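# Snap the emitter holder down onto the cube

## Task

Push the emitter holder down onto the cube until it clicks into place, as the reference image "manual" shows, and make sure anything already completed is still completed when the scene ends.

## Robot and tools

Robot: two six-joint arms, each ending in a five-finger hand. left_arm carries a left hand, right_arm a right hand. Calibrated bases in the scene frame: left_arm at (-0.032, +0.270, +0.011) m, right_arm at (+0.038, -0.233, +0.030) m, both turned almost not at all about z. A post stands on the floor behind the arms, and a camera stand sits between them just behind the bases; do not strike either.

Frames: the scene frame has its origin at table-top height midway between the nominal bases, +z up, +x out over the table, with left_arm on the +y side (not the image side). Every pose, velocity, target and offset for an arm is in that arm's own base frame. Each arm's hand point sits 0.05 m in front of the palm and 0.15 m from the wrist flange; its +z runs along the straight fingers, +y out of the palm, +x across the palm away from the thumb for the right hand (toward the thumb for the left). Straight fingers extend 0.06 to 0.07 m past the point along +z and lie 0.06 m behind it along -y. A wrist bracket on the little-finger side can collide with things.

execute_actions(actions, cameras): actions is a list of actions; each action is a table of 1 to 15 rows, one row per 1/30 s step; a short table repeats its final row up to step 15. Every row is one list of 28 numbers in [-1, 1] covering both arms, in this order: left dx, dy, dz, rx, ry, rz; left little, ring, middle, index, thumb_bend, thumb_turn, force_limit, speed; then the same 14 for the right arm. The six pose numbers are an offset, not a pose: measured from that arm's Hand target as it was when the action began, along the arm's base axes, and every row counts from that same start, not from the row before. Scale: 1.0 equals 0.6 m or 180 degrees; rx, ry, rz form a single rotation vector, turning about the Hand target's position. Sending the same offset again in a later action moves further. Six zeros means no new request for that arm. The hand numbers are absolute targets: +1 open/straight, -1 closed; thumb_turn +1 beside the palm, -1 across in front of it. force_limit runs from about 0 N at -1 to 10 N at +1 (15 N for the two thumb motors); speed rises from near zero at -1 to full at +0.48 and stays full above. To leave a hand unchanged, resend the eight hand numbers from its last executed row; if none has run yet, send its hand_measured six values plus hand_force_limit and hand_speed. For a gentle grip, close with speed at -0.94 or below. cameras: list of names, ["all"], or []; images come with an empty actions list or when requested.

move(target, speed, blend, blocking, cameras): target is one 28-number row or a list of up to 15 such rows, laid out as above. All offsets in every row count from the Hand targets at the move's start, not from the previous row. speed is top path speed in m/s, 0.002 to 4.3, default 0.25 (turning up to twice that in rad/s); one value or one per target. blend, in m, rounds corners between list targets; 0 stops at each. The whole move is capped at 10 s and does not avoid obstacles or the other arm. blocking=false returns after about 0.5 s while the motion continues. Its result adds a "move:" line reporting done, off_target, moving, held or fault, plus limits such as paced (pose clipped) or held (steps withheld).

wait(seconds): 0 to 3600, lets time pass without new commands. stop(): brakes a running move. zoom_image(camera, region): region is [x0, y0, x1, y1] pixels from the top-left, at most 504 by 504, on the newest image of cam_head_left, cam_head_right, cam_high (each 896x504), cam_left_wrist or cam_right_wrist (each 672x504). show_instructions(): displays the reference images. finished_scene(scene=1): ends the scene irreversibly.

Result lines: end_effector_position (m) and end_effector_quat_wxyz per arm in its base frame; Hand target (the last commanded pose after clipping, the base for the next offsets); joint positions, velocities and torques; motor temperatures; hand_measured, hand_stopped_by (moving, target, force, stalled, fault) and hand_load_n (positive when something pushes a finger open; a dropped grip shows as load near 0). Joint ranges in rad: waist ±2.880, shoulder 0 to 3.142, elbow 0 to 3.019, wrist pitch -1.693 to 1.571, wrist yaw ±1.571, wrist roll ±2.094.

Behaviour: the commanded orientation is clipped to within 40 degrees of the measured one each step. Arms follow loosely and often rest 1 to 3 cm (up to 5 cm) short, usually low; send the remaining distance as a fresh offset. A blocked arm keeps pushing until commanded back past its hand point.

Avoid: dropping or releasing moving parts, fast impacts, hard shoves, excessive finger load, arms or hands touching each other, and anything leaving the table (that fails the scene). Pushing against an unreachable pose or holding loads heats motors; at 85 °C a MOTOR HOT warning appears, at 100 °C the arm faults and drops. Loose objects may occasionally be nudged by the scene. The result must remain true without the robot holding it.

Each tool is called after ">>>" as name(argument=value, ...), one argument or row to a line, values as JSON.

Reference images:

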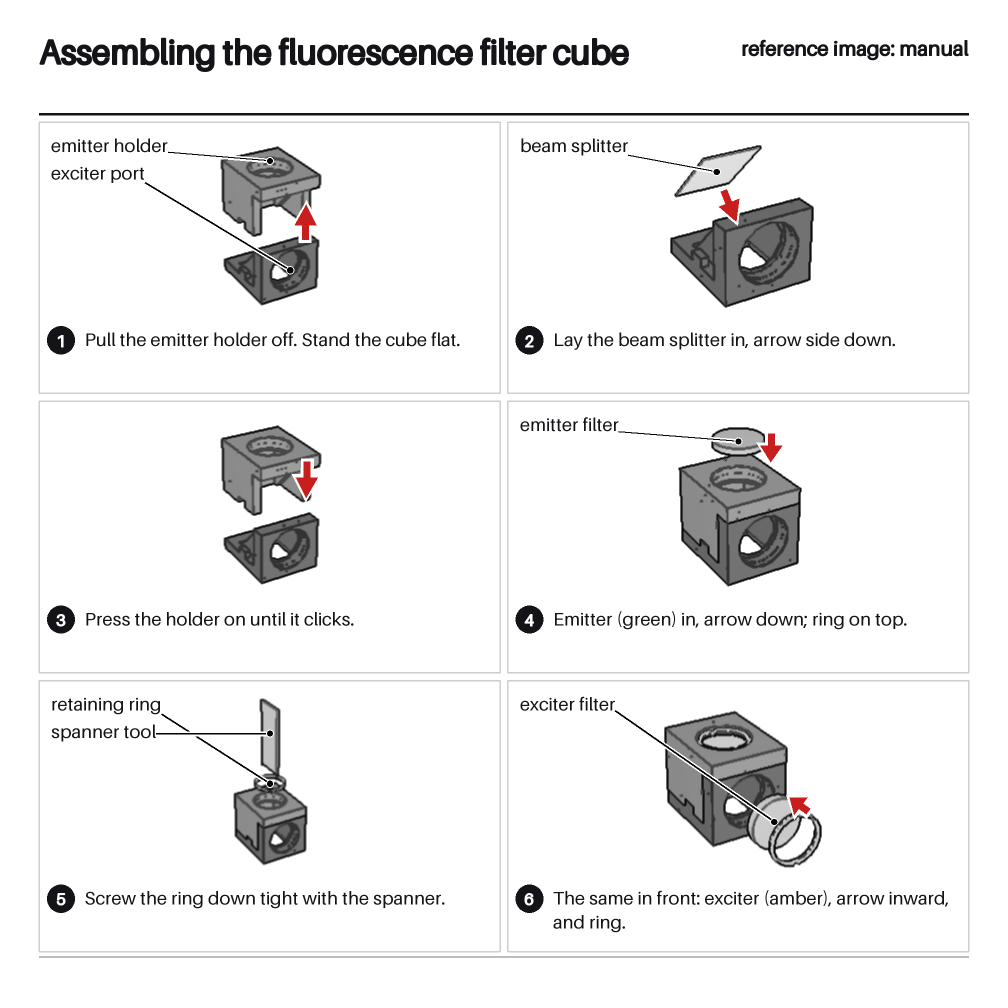

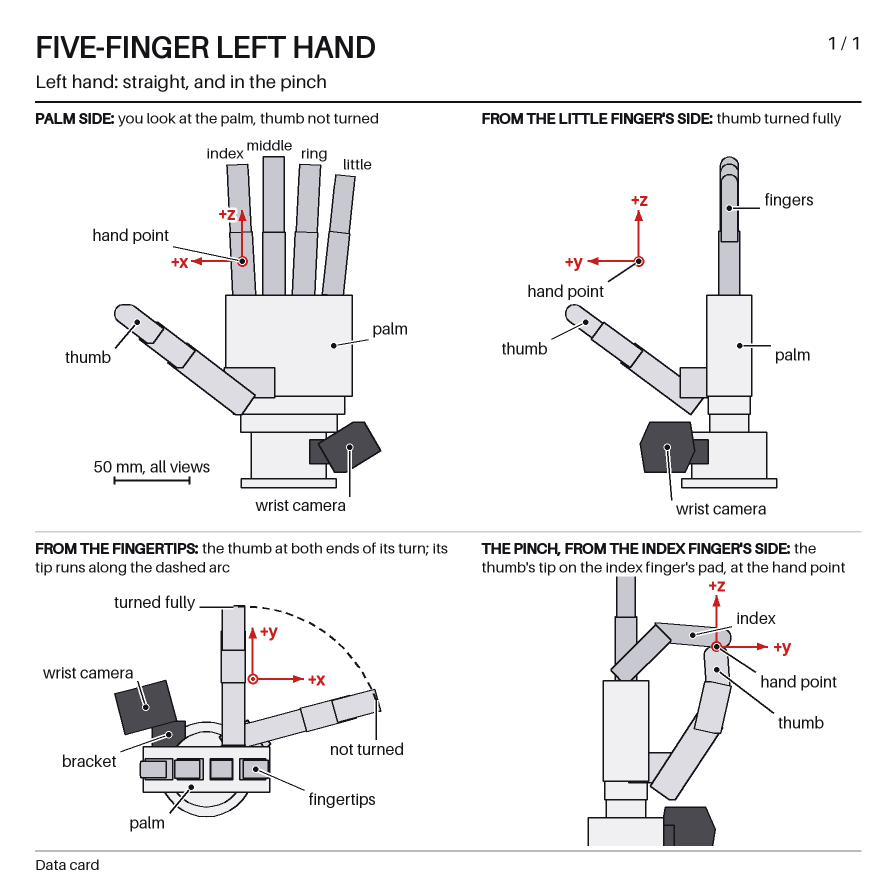

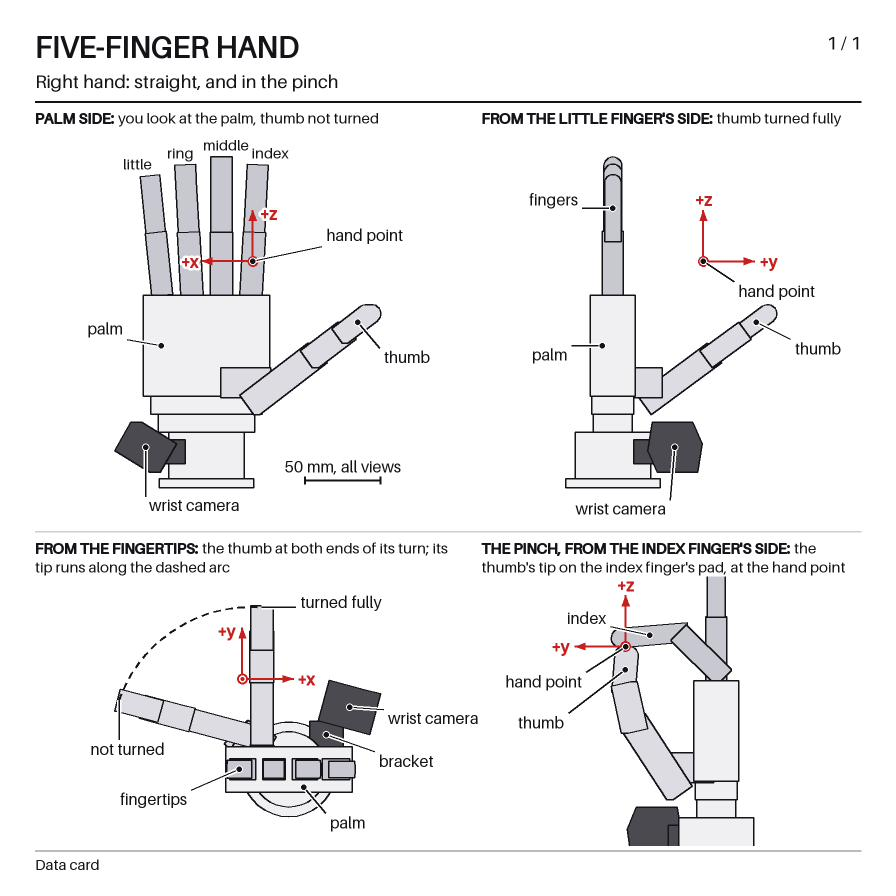

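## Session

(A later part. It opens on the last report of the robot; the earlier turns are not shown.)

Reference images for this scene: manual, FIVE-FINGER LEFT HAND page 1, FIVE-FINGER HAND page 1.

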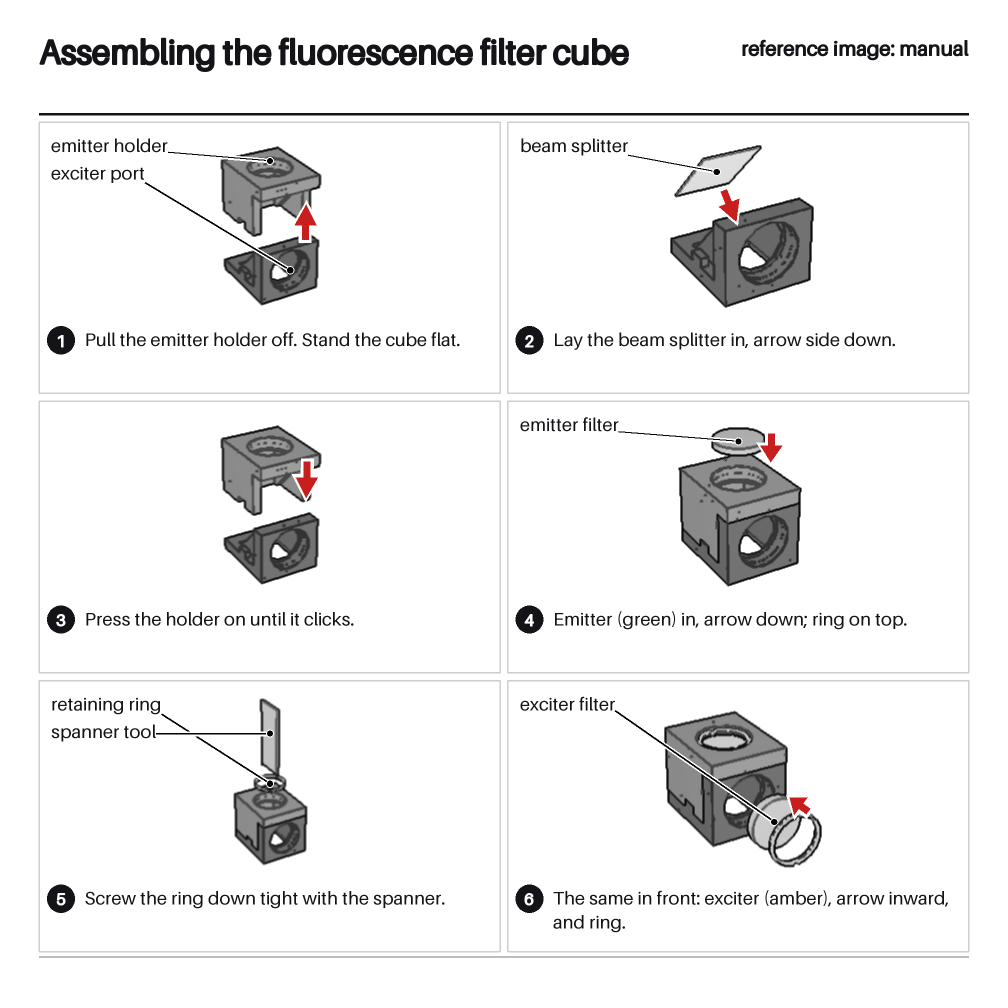

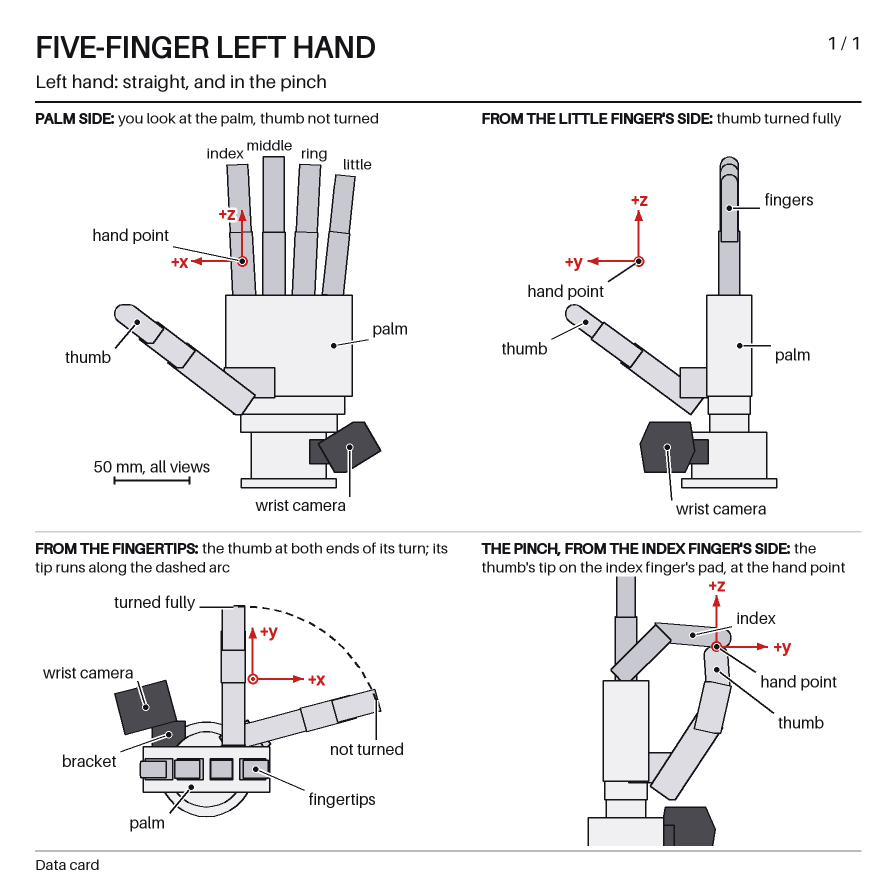

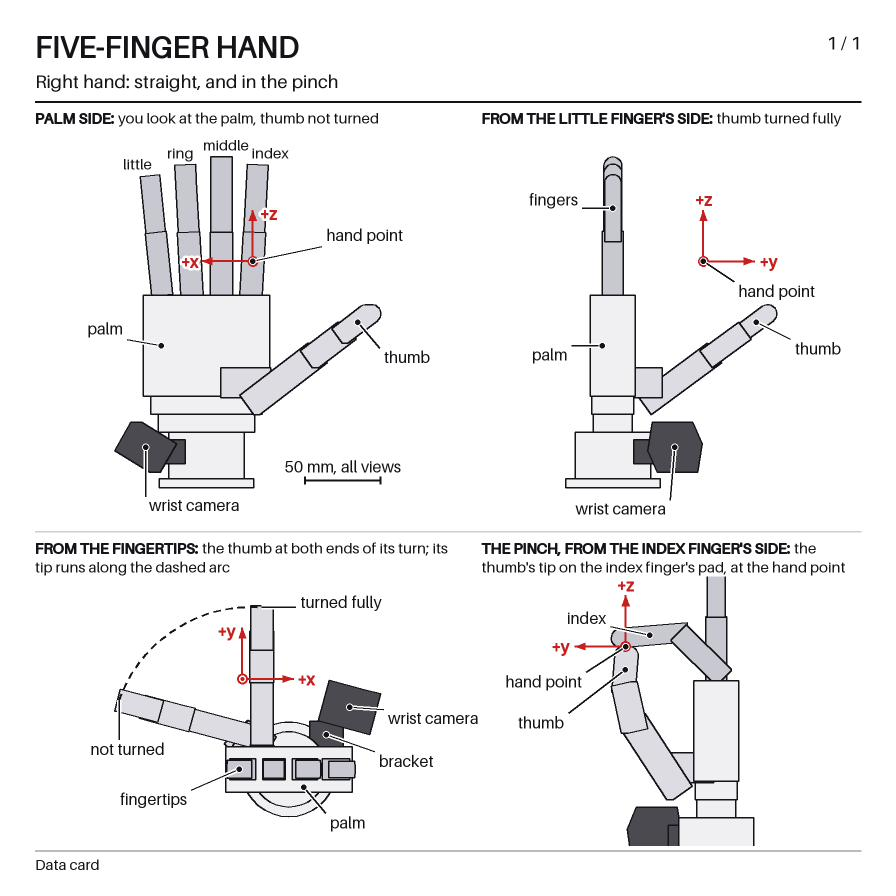

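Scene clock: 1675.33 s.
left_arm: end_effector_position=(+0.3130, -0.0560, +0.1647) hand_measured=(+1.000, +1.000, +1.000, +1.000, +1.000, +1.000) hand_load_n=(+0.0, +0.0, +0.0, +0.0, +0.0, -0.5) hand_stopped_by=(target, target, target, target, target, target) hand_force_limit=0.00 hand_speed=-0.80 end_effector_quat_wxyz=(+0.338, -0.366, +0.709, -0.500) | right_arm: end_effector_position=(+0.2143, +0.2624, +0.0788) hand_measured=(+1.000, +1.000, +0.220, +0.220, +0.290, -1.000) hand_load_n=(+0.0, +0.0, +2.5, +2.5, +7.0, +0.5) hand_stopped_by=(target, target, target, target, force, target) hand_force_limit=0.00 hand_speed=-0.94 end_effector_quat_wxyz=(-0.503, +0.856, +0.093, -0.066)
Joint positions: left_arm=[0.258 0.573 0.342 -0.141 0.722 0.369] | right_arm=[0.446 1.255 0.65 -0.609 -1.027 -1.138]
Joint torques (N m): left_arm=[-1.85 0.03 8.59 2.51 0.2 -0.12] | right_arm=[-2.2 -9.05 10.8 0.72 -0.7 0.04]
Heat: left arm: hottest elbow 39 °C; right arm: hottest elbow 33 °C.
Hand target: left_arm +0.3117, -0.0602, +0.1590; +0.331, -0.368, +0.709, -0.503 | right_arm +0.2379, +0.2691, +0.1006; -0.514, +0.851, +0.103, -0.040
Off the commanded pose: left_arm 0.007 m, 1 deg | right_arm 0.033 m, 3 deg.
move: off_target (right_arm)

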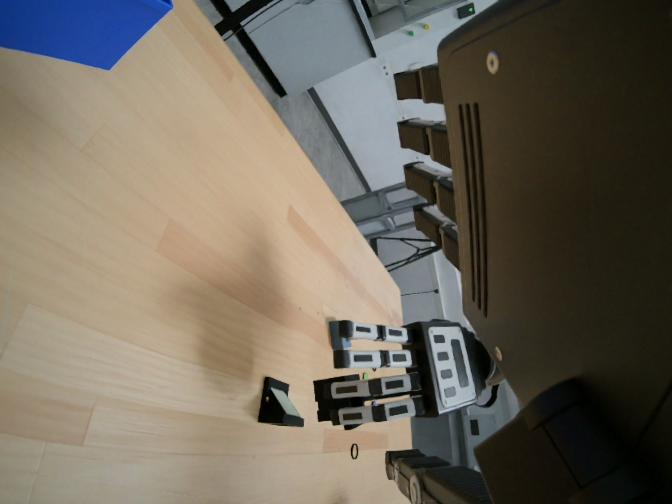

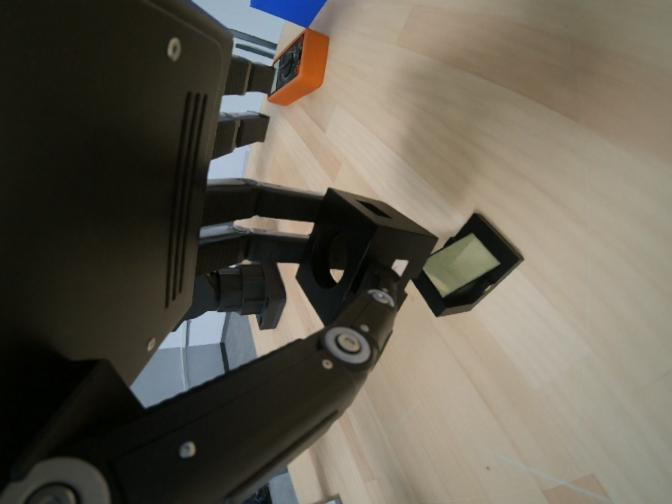

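>>> zoom_image(
  camera="cam_left_wrist",
  region=[255, 372, 307, 428],
)

>>> zoom_image(
  camera="cam_right_wrist",
  region=[410, 210, 530, 320],
)

Scaled by 9.000 from the camera's image (finer frame: 960x720).

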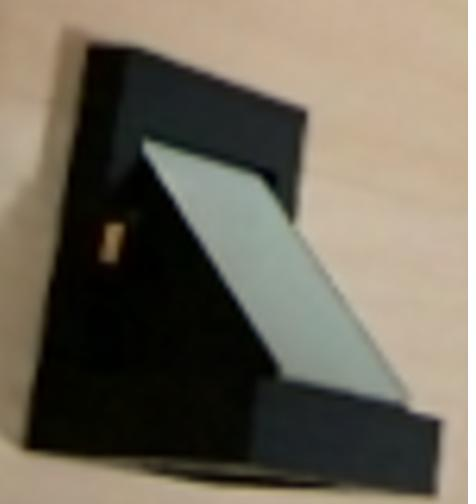

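Scaled by 4.200 from the camera's image (finer frame: 960x720).

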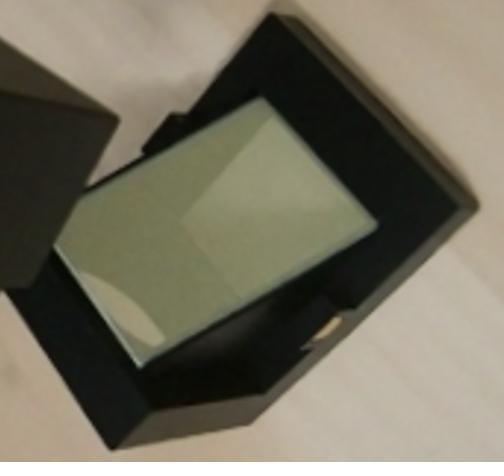

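>>> execute_actions(
  actions=[],
  cameras=["cam_head_left","cam_head_right","cam_high"],
)

Scene clock: 1719.33 s.
left_arm: end_effector_position=(+0.3130, -0.0560, +0.1647) hand_measured=(+1.000, +1.000, +1.000, +1.000, +1.000, +1.000) hand_load_n=(+0.0, +0.0, +0.0, +0.0, +0.0, +0.0) hand_stopped_by=(target, target, target, target, target, target) hand_force_limit=0.00 hand_speed=-0.80 end_effector_quat_wxyz=(+0.338, -0.366, +0.709, -0.500) | right_arm: end_effector_position=(+0.2143, +0.2624, +0.0788) hand_measured=(+1.000, +1.000, +0.220, +0.220, +0.290, -1.000) hand_load_n=(+0.0, +0.0, +2.5, +2.5, +7.0, +0.5) hand_stopped_by=(target, target, target, target, force, target) hand_force_limit=0.00 hand_speed=-0.94 end_effector_quat_wxyz=(-0.503, +0.856, +0.093, -0.066)
Joint positions: left_arm=[0.258 0.573 0.342 -0.141 0.722 0.369] | right_arm=[0.446 1.255 0.65 -0.609 -1.027 -1.138]
Joint velocities: within noise
Joint torques (N m): left_arm=[-1.79 -0.03 8.57 2.56 0.2 -0.11] | right_arm=[-2.08 -9.05 10.81 0.72 -0.71 0.05]
Motor temperatures (°C): left_arm=[27 24 39 27 24 24] | right_arm=[28 26 37 23 28 25]
Heat: left arm: hottest elbow 39 °C; right arm: hottest elbow 37 °C.
Hand target: left_arm +0.3117, -0.0602, +0.1590; +0.331, -0.368, +0.709, -0.503 | right_arm +0.2379, +0.2691, +0.1006; -0.514, +0.851, +0.103, -0.040
Off the commanded pose: left_arm 0.007 m, 1 deg | right_arm 0.033 m, 3 deg.
Images, in order (width x height): cam_head_left 896x504, cam_head_right 896x504, cam_high 896x504.

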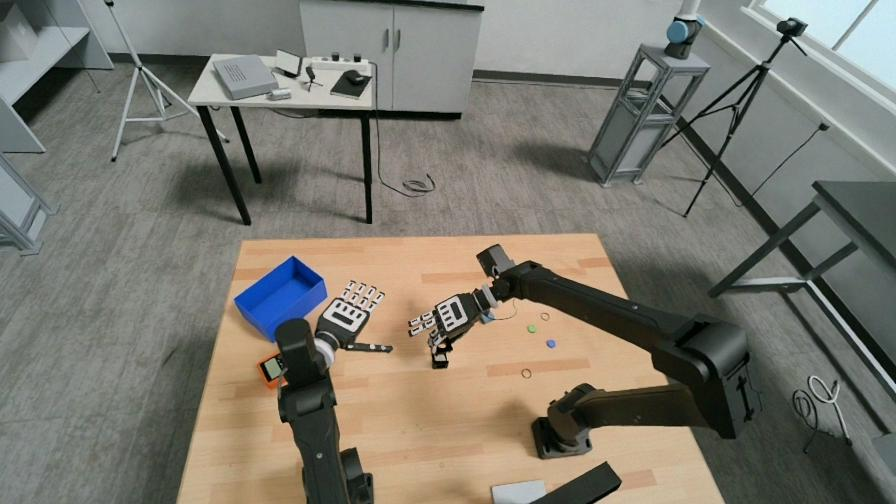

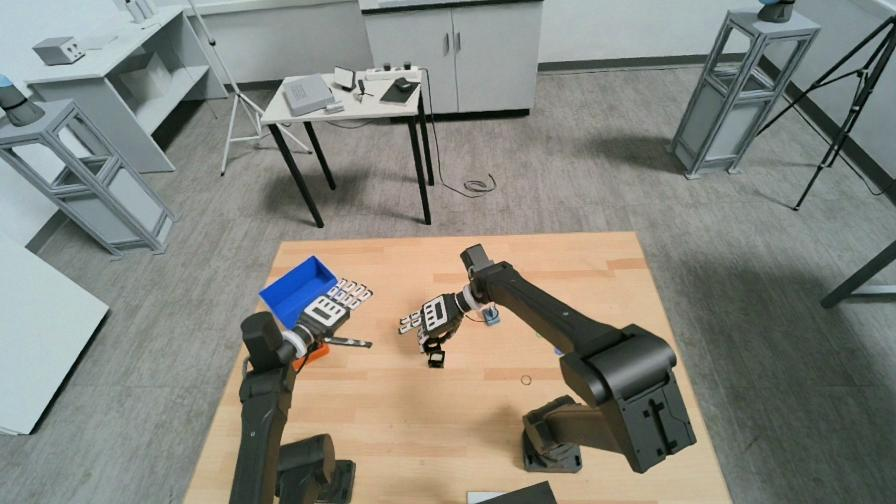

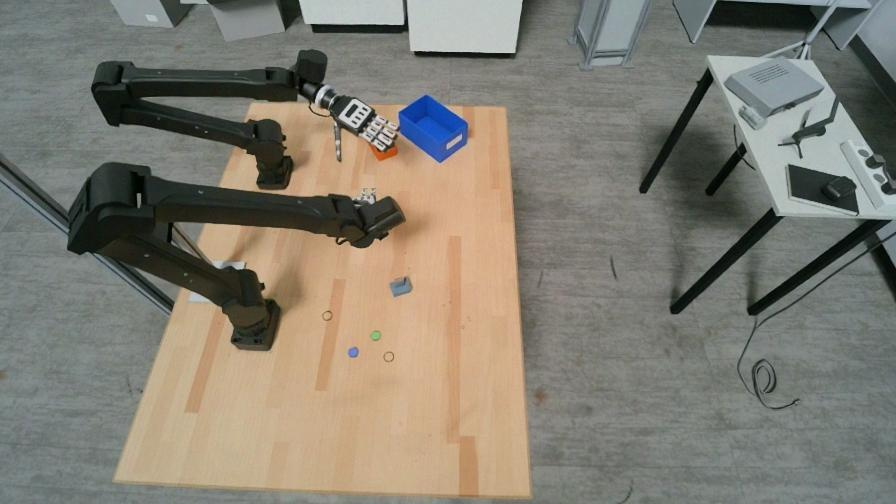

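>>> zoom_image(
  camera="cam_head_right",
  region=[405, 325, 475, 385],
)

>>> zoom_image(
  camera="cam_head_left",
  region=[405, 325, 475, 385],
)

Scaled by 7.200.

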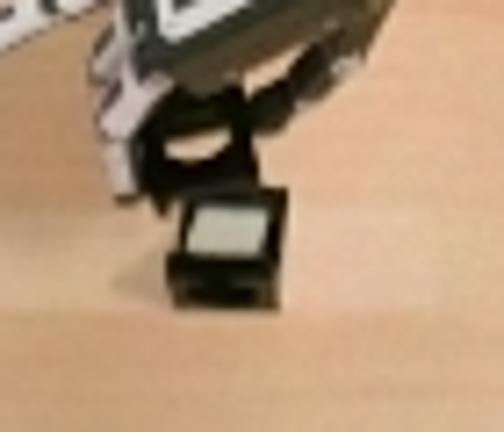

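Scaled by 7.200.

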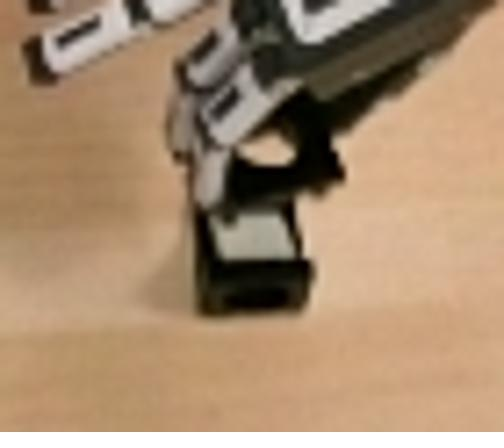

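>>> zoom_image(
  camera="cam_right_wrist",
  region=[290, 180, 450, 320],
)

>>> zoom_image(
  camera="cam_right_wrist",
  region=[390, 220, 450, 290],
)

This scene's latest camera images include none from cam_right_wrist. They are from: cam_head_left, cam_head_right, cam_high. cam_right_wrist's image comes with the result of a call that names it in "cameras".

This scene's latest camera images include none from cam_right_wrist. They are from: cam_head_left, cam_head_right, cam_high. cam_right_wrist's image comes with the result of a call that names it in "cameras".

>>> move(
  target=[
    [0,0,0,0,0,0,1,1,1,1,1,1,0,-0.8,-0.0238,-0.0265,-0.0485,0,0,-0.0739,1,1,0.22,0.22,0.1,-1,0.0,-0.94],
    [0,0,0,0,0,0,1,1,1,1,1,1,0,-0.8,-0.0428,-0.0032,-0.0835,0,0,-0.0739,1,1,0.22,0.22,0.1,-1,0.0,-0.94],
  ],
  speed=[0.15,0.08],
  cameras=["cam_left_wrist","cam_right_wrist"],
)

Scene clock: 1791.33 s.
left_arm: end_effector_position=(+0.3130, -0.0560, +0.1647) hand_measured=(+1.000, +1.000, +1.000, +1.000, +1.000, +1.000) hand_load_n=(+0.0, -0.5, +0.0, +0.0, +0.0, +0.0) hand_stopped_by=(target, target, target, target, target, target) hand_force_limit=0.00 hand_speed=-0.80 end_effector_quat_wxyz=(+0.338, -0.366, +0.709, -0.500) | right_arm: end_effector_position=(+0.2133, +0.2624, +0.0496) hand_measured=(+1.000, +1.000, +0.220, +0.220, +0.290, -1.000) hand_load_n=(+0.0, +0.0, +2.5, +2.5, +7.0, +0.5) hand_stopped_by=(target, target, target, target, force, target) hand_force_limit=0.00 hand_speed=-0.94 end_effector_quat_wxyz=(-0.512, +0.859, -0.001, +0.019)
Joint positions: left_arm=[0.258 0.573 0.342 -0.141 0.722 0.369] | right_arm=[0.471 1.15 0.426 -0.112 -0.875 -0.741]
Joint torques (N m): left_arm=[-1.67 -0.09 8.53 2.58 0.2 -0.12] | right_arm=[0.5 -5.95 6.72 2.09 -0.3 0.19]
Heat: left arm: hottest elbow 39 °C; right arm: hottest elbow 40 °C.
Hand target: left_arm +0.3117, -0.0602, +0.1590; +0.331, -0.368, +0.709, -0.503 | right_arm +0.2123, +0.2672, +0.0505; -0.515, +0.857, +0.004, +0.020
Off the commanded pose: left_arm 0.007 m, 1 deg | right_arm 0.005 m, 1 deg.
move: done

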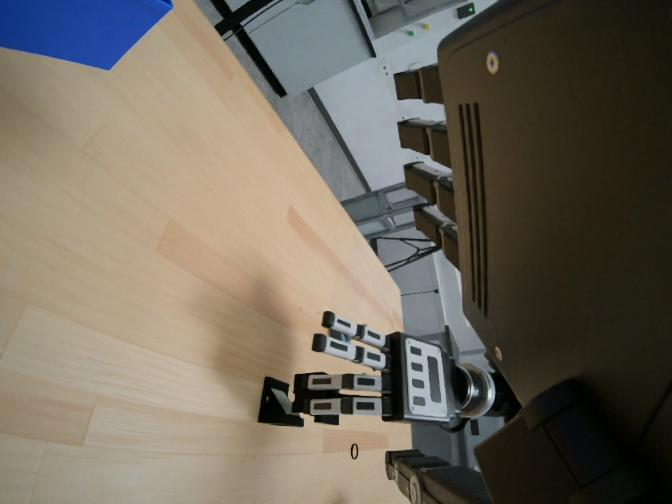

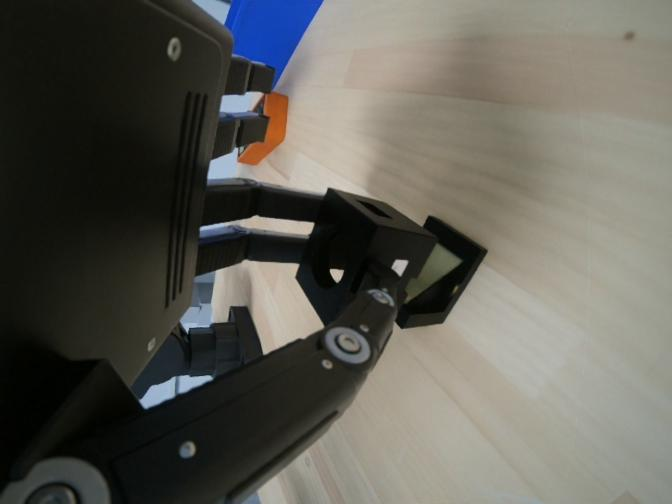

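>>> zoom_image(
  camera="cam_right_wrist",
  region=[390, 210, 490, 330],
)

>>> zoom_image(
  camera="cam_left_wrist",
  region=[250, 365, 340, 435],
)

Scaled by 4.200 from the camera's image (finer frame: 960x720).

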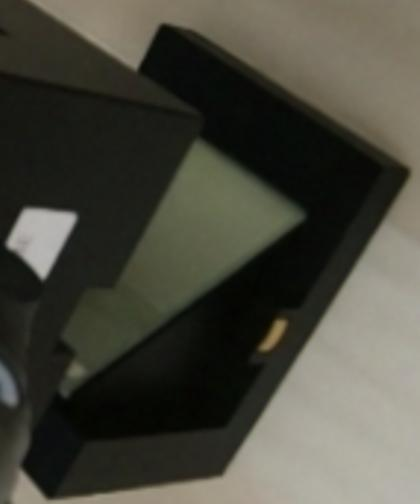

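Scaled by 5.600 from the camera's image (finer frame: 960x720).

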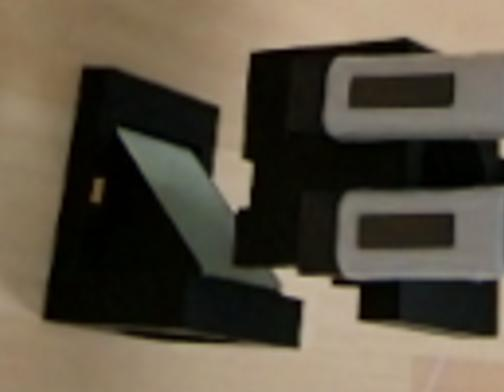

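>>> zoom_image(
  camera="cam_right_wrist",
  region=[400, 265, 465, 330],
)

>>> zoom_image(
  camera="cam_left_wrist",
  region=[256, 374, 304, 430],
)

Scaled by 7.754 from the camera's image (finer frame: 960x720).

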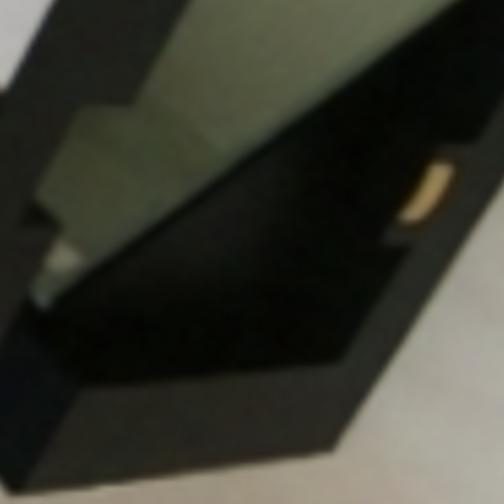

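Scaled by 9.000 from the camera's image (finer frame: 960x720).

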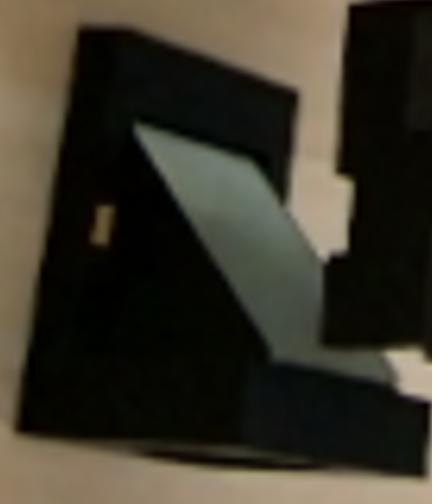

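>>> zoom_image(
  camera="cam_right_wrist",
  region=[385, 285, 430, 335],
)

>>> zoom_image(
  camera="cam_right_wrist",
  region=[310, 180, 445, 270],
)

Scaled by 10.080 from the camera's image (finer frame: 960x720).

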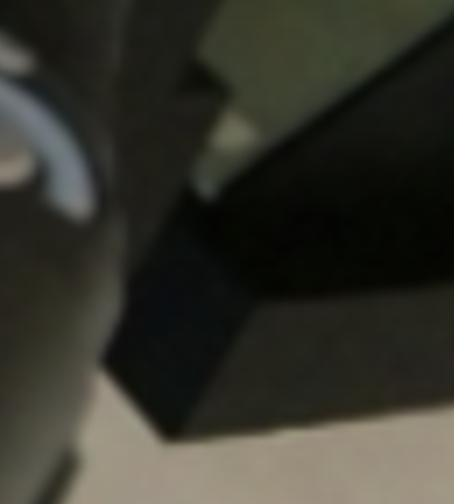

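Scaled by 3.733 from the camera's image (finer frame: 960x720).

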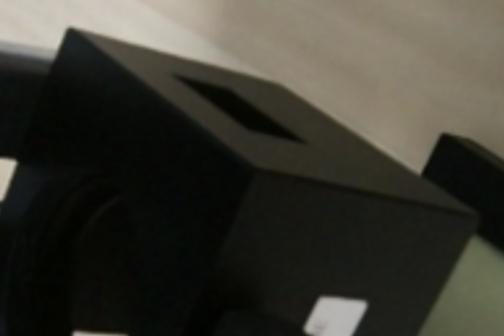

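>>> move(
  target=[0,0,0,0,0,0,1,1,1,1,1,1,0,-0.8,0.001,0,-0.0145,0,0,0,1,1,0.22,0.22,0.1,-1,0.0,-0.94],
  speed=0.05,
  cameras=["cam_left_wrist","cam_right_wrist"],
)

>>> zoom_image(
  camera="cam_right_wrist",
  region=[390, 210, 490, 330],
)

>>> zoom_image(
  camera="cam_left_wrist",
  region=[250, 365, 340, 435],
)

Scene clock: 1839.73 s.
left_arm: end_effector_position=(+0.3130, -0.0560, +0.1647) hand_measured=(+1.000, +1.000, +1.000, +1.000, +1.000, +1.000) hand_load_n=(+0.0, +0.0, +0.0, +0.0, +0.0, -0.5) hand_stopped_by=(target, target, target, target, target, target) hand_force_limit=0.00 hand_speed=-0.80 end_effector_quat_wxyz=(+0.338, -0.366, +0.709, -0.500) | right_arm: end_effector_position=(+0.2131, +0.2623, +0.0402) hand_measured=(+1.000, +1.000, +0.220, +0.220, +0.290, -1.000) hand_load_n=(+0.0, +0.0, +3.0, +2.5, +7.0, +0.5) hand_stopped_by=(target, target, target, target, force, target) hand_force_limit=0.00 hand_speed=-0.94 end_effector_quat_wxyz=(-0.511, +0.859, -0.002, +0.018)
Joint positions: left_arm=[0.258 0.573 0.342 -0.141 0.722 0.369] | right_arm=[0.471 1.18 0.414 -0.073 -0.875 -0.74]
Joint torques (N m): left_arm=[-1.49 0.09 8.55 2.51 0.21 -0.12] | right_arm=[0.38 -6.18 6.58 2.11 -0.32 0.18]
Heat: left arm: hottest elbow 39 °C; right arm: hottest elbow 35 °C.
Hand target: left_arm +0.3117, -0.0602, +0.1590; +0.331, -0.368, +0.709, -0.503 | right_arm +0.2129, +0.2672, +0.0418; -0.515, +0.857, +0.004, +0.020
Off the commanded pose: left_arm 0.007 m, 1 deg | right_arm 0.005 m, 1 deg.
move: done

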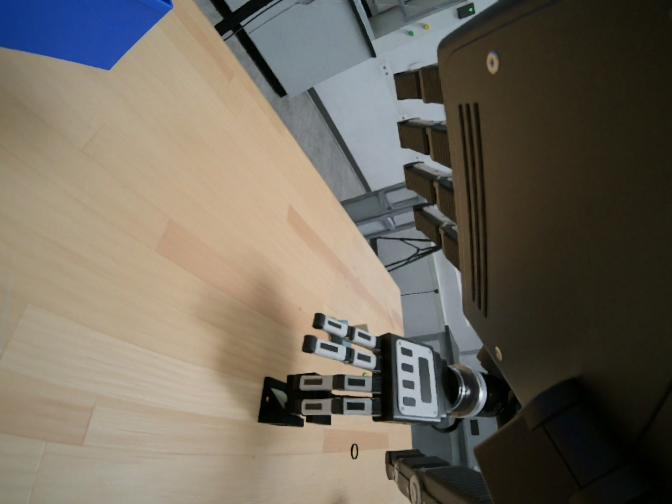

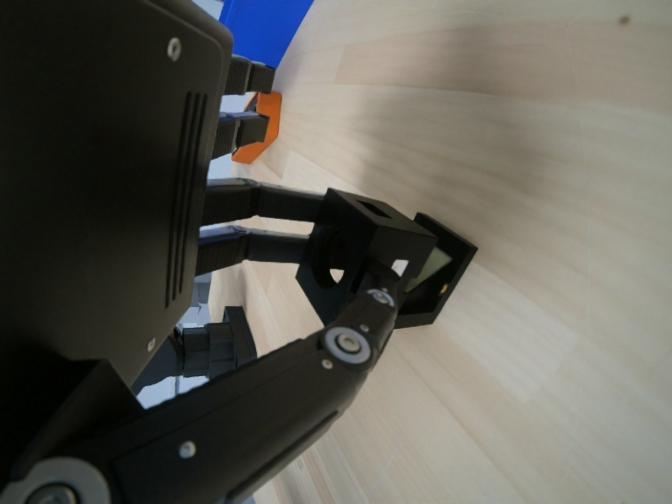

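Scaled by 4.200 from the camera's image (finer frame: 960x720).

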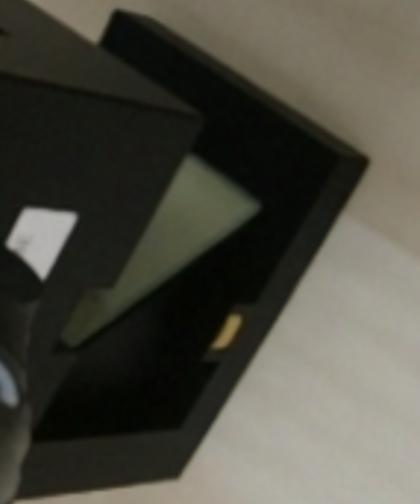

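Scaled by 5.600 from the camera's image (finer frame: 960x720).

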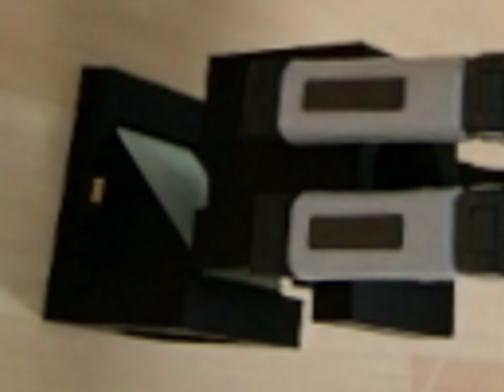

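>>> zoom_image(
  camera="cam_right_wrist",
  region=[385, 285, 430, 335],
)

>>> zoom_image(
  camera="cam_left_wrist",
  region=[270, 370, 310, 430],
)

Scaled by 10.080 from the camera's image (finer frame: 960x720).

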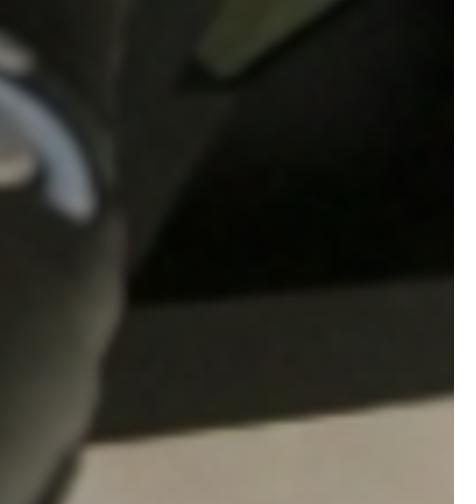

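Scaled by 8.400 from the camera's image (finer frame: 960x720).

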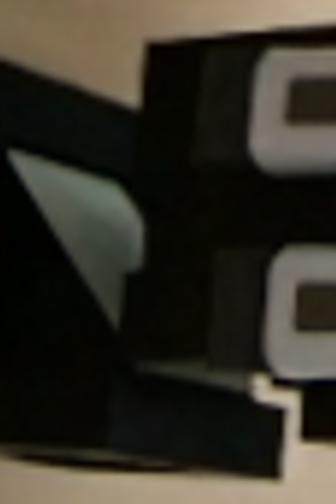

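>>> zoom_image(
  camera="cam_left_wrist",
  region=[276, 400, 296, 422],
)

>>> zoom_image(
  camera="cam_left_wrist",
  region=[250, 395, 310, 430],
)

Scaled by 22.909 from the camera's image (finer frame: 960x720).

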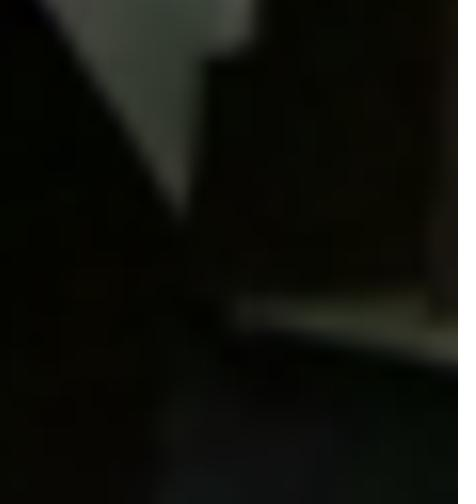

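Scaled by 8.400 from the camera's image (finer frame: 960x720).

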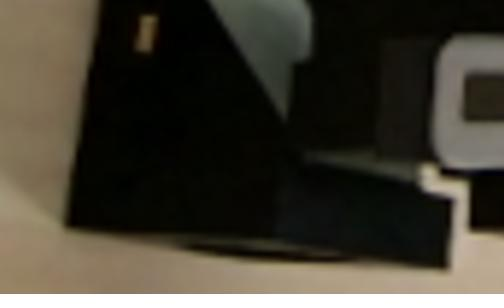

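>>> move(
  target=[0,0,0,0,0,0,1,1,1,1,1,1,0,-0.8,0.0005,0,-0.006,0,0,0,1,1,0.22,0.22,0.1,-1,0.0,-0.94],
  speed=0.04,
  cameras=["cam_left_wrist","cam_right_wrist"],
)

>>> zoom_image(
  camera="cam_right_wrist",
  region=[390, 210, 490, 330],
)

>>> zoom_image(
  camera="cam_left_wrist",
  region=[250, 365, 340, 435],
)

Scene clock: 1874.60 s.
left_arm: end_effector_position=(+0.3130, -0.0560, +0.1647) hand_measured=(+1.000, +1.000, +1.000, +1.000, +1.000, +1.000) hand_load_n=(+0.0, +0.0, +0.0, +0.0, +0.0, +0.0) hand_stopped_by=(target, target, target, target, target, target) hand_force_limit=0.00 hand_speed=-0.80 end_effector_quat_wxyz=(+0.338, -0.366, +0.709, -0.500) | right_arm: end_effector_position=(+0.2151, +0.2634, +0.0384) hand_measured=(+1.000, +1.000, +0.220, +0.220, +0.290, -1.000) hand_load_n=(+0.0, -0.5, +3.0, +2.5, +7.0, +0.5) hand_stopped_by=(target, target, target, target, force, target) hand_force_limit=0.00 hand_speed=-0.94 end_effector_quat_wxyz=(-0.512, +0.859, -0.001, +0.020)
Joint positions: left_arm=[0.258 0.573 0.342 -0.141 0.722 0.369] | right_arm=[0.471 1.192 0.414 -0.057 -0.875 -0.74]
Joint torques (N m): left_arm=[-1.61 -0.09 8.61 2.5 0.22 -0.11] | right_arm=[0.32 -6.18 6.22 2.15 -0.33 0.17]
Heat: left arm: hottest elbow 39 °C; right arm: hottest elbow 34 °C.
Hand target: left_arm +0.3117, -0.0602, +0.1590; +0.331, -0.368, +0.709, -0.503 | right_arm +0.2132, +0.2672, +0.0383; -0.515, +0.857, +0.004, +0.020
Off the commanded pose: left_arm 0.007 m, 1 deg | right_arm 0.004 m, 1 deg.
move: done

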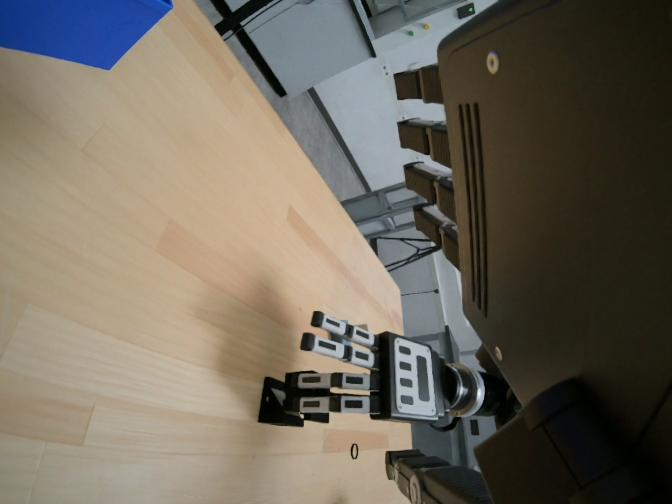

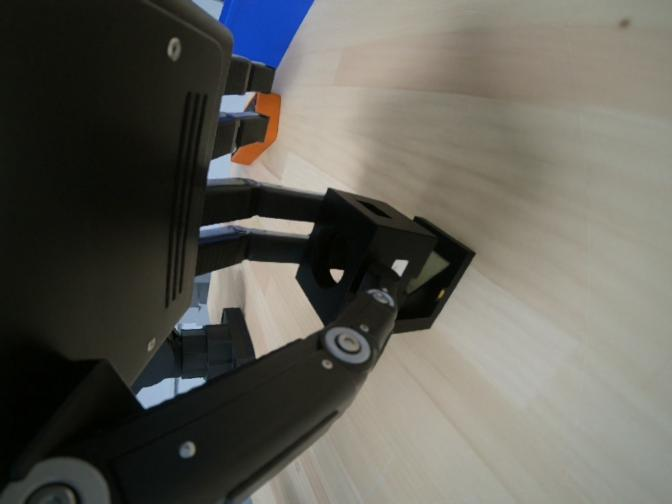

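Scaled by 4.200 from the camera's image (finer frame: 960x720).

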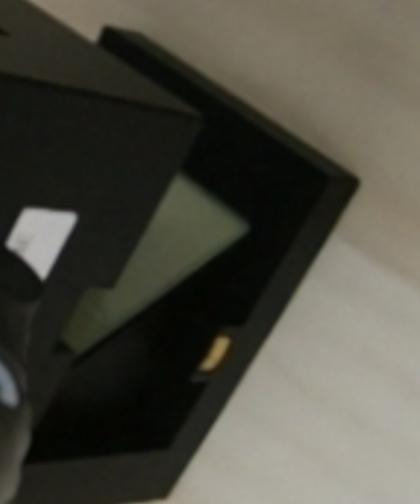

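Scaled by 5.600 from the camera's image (finer frame: 960x720).

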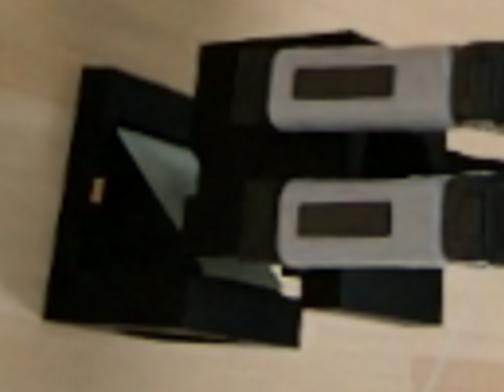

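>>> move(
  target=[
    [0,0,0,0,0,0,1,1,1,1,1,1,0,-0.8,0.05,0.0,0.03,0,0,0,1,1,0.22,0.22,0.1,-1,0.0,-0.94],
    [0,0,0,0,0,0,1,1,1,1,1,1,0,-0.8,0.05,0.0,0.08,0,0,0,1,1,0.22,0.22,0.1,-1,0.0,-0.94],
  ],
  speed=0.15,
  blend=0.01,
  cameras=["cam_left_wrist","cam_right_wrist"],
)

>>> zoom_image(
  camera="cam_left_wrist",
  region=[250, 365, 340, 435],
)

Scene clock: 1908.10 s.
left_arm: end_effector_position=(+0.3130, -0.0560, +0.1647) hand_measured=(+1.000, +1.000, +1.000, +1.000, +1.000, +1.000) hand_load_n=(+0.0, +0.0, +0.0, +0.0, +0.0, +0.0) hand_stopped_by=(target, target, target, target, target, target) hand_force_limit=0.00 hand_speed=-0.80 end_effector_quat_wxyz=(+0.338, -0.366, +0.709, -0.500) | right_arm: end_effector_position=(+0.2183, +0.2602, +0.0619) hand_measured=(+1.000, +1.000, +0.220, +0.220, +0.290, -1.000) hand_load_n=(+0.0, +0.0, +3.0, +2.5, +7.0, +0.5) hand_stopped_by=(target, target, target, target, force, target) hand_force_limit=0.00 hand_speed=-0.94 end_effector_quat_wxyz=(-0.503, +0.864, -0.007, -0.006)
Joint positions: left_arm=[0.258 0.573 0.342 -0.141 0.722 0.369] | right_arm=[0.451 1.163 0.496 -0.255 -0.901 -0.782]
Joint torques (N m): left_arm=[-1.73 -0.09 8.61 2.55 0.19 -0.13] | right_arm=[-2.14 -7.82 10.93 1.05 -0.54 0.05]
Heat: left arm: hottest elbow 39 °C; right arm: hottest elbow 33 °C.
Hand target: left_arm +0.3117, -0.0602, +0.1590; +0.331, -0.368, +0.709, -0.503 | right_arm +0.2431, +0.2673, +0.0862; -0.515, +0.857, +0.004, +0.020
Off the commanded pose: left_arm 0.007 m, 1 deg | right_arm 0.036 m, 4 deg.
move: off_target (right_arm)

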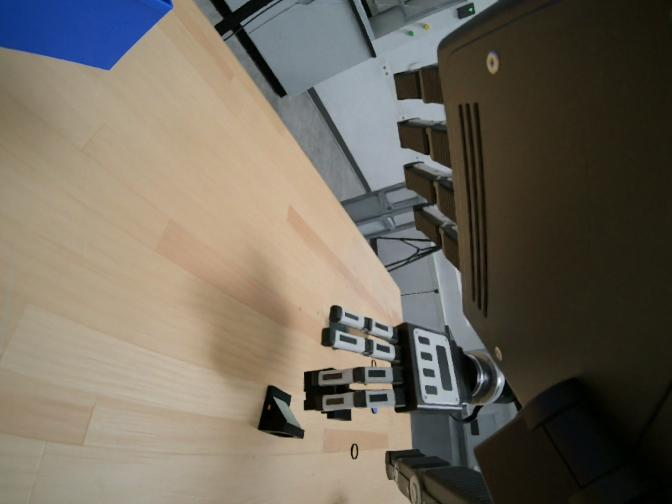

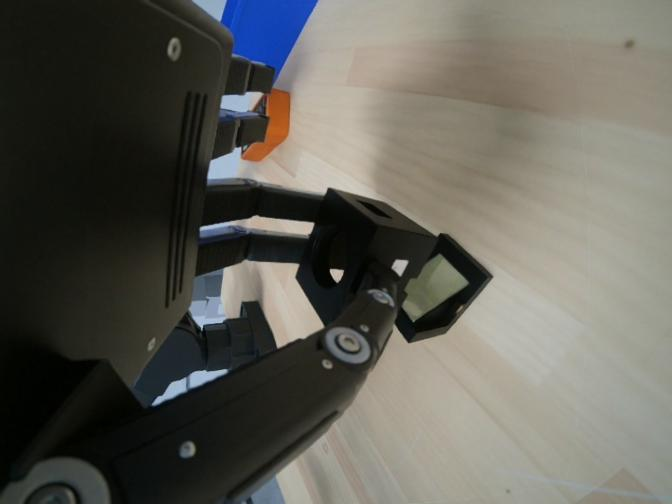

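Scaled by 5.600 from the camera's image (finer frame: 960x720).

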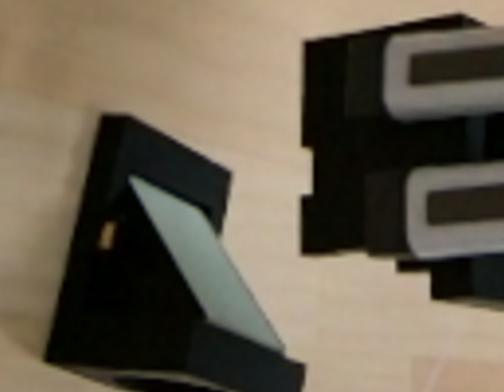

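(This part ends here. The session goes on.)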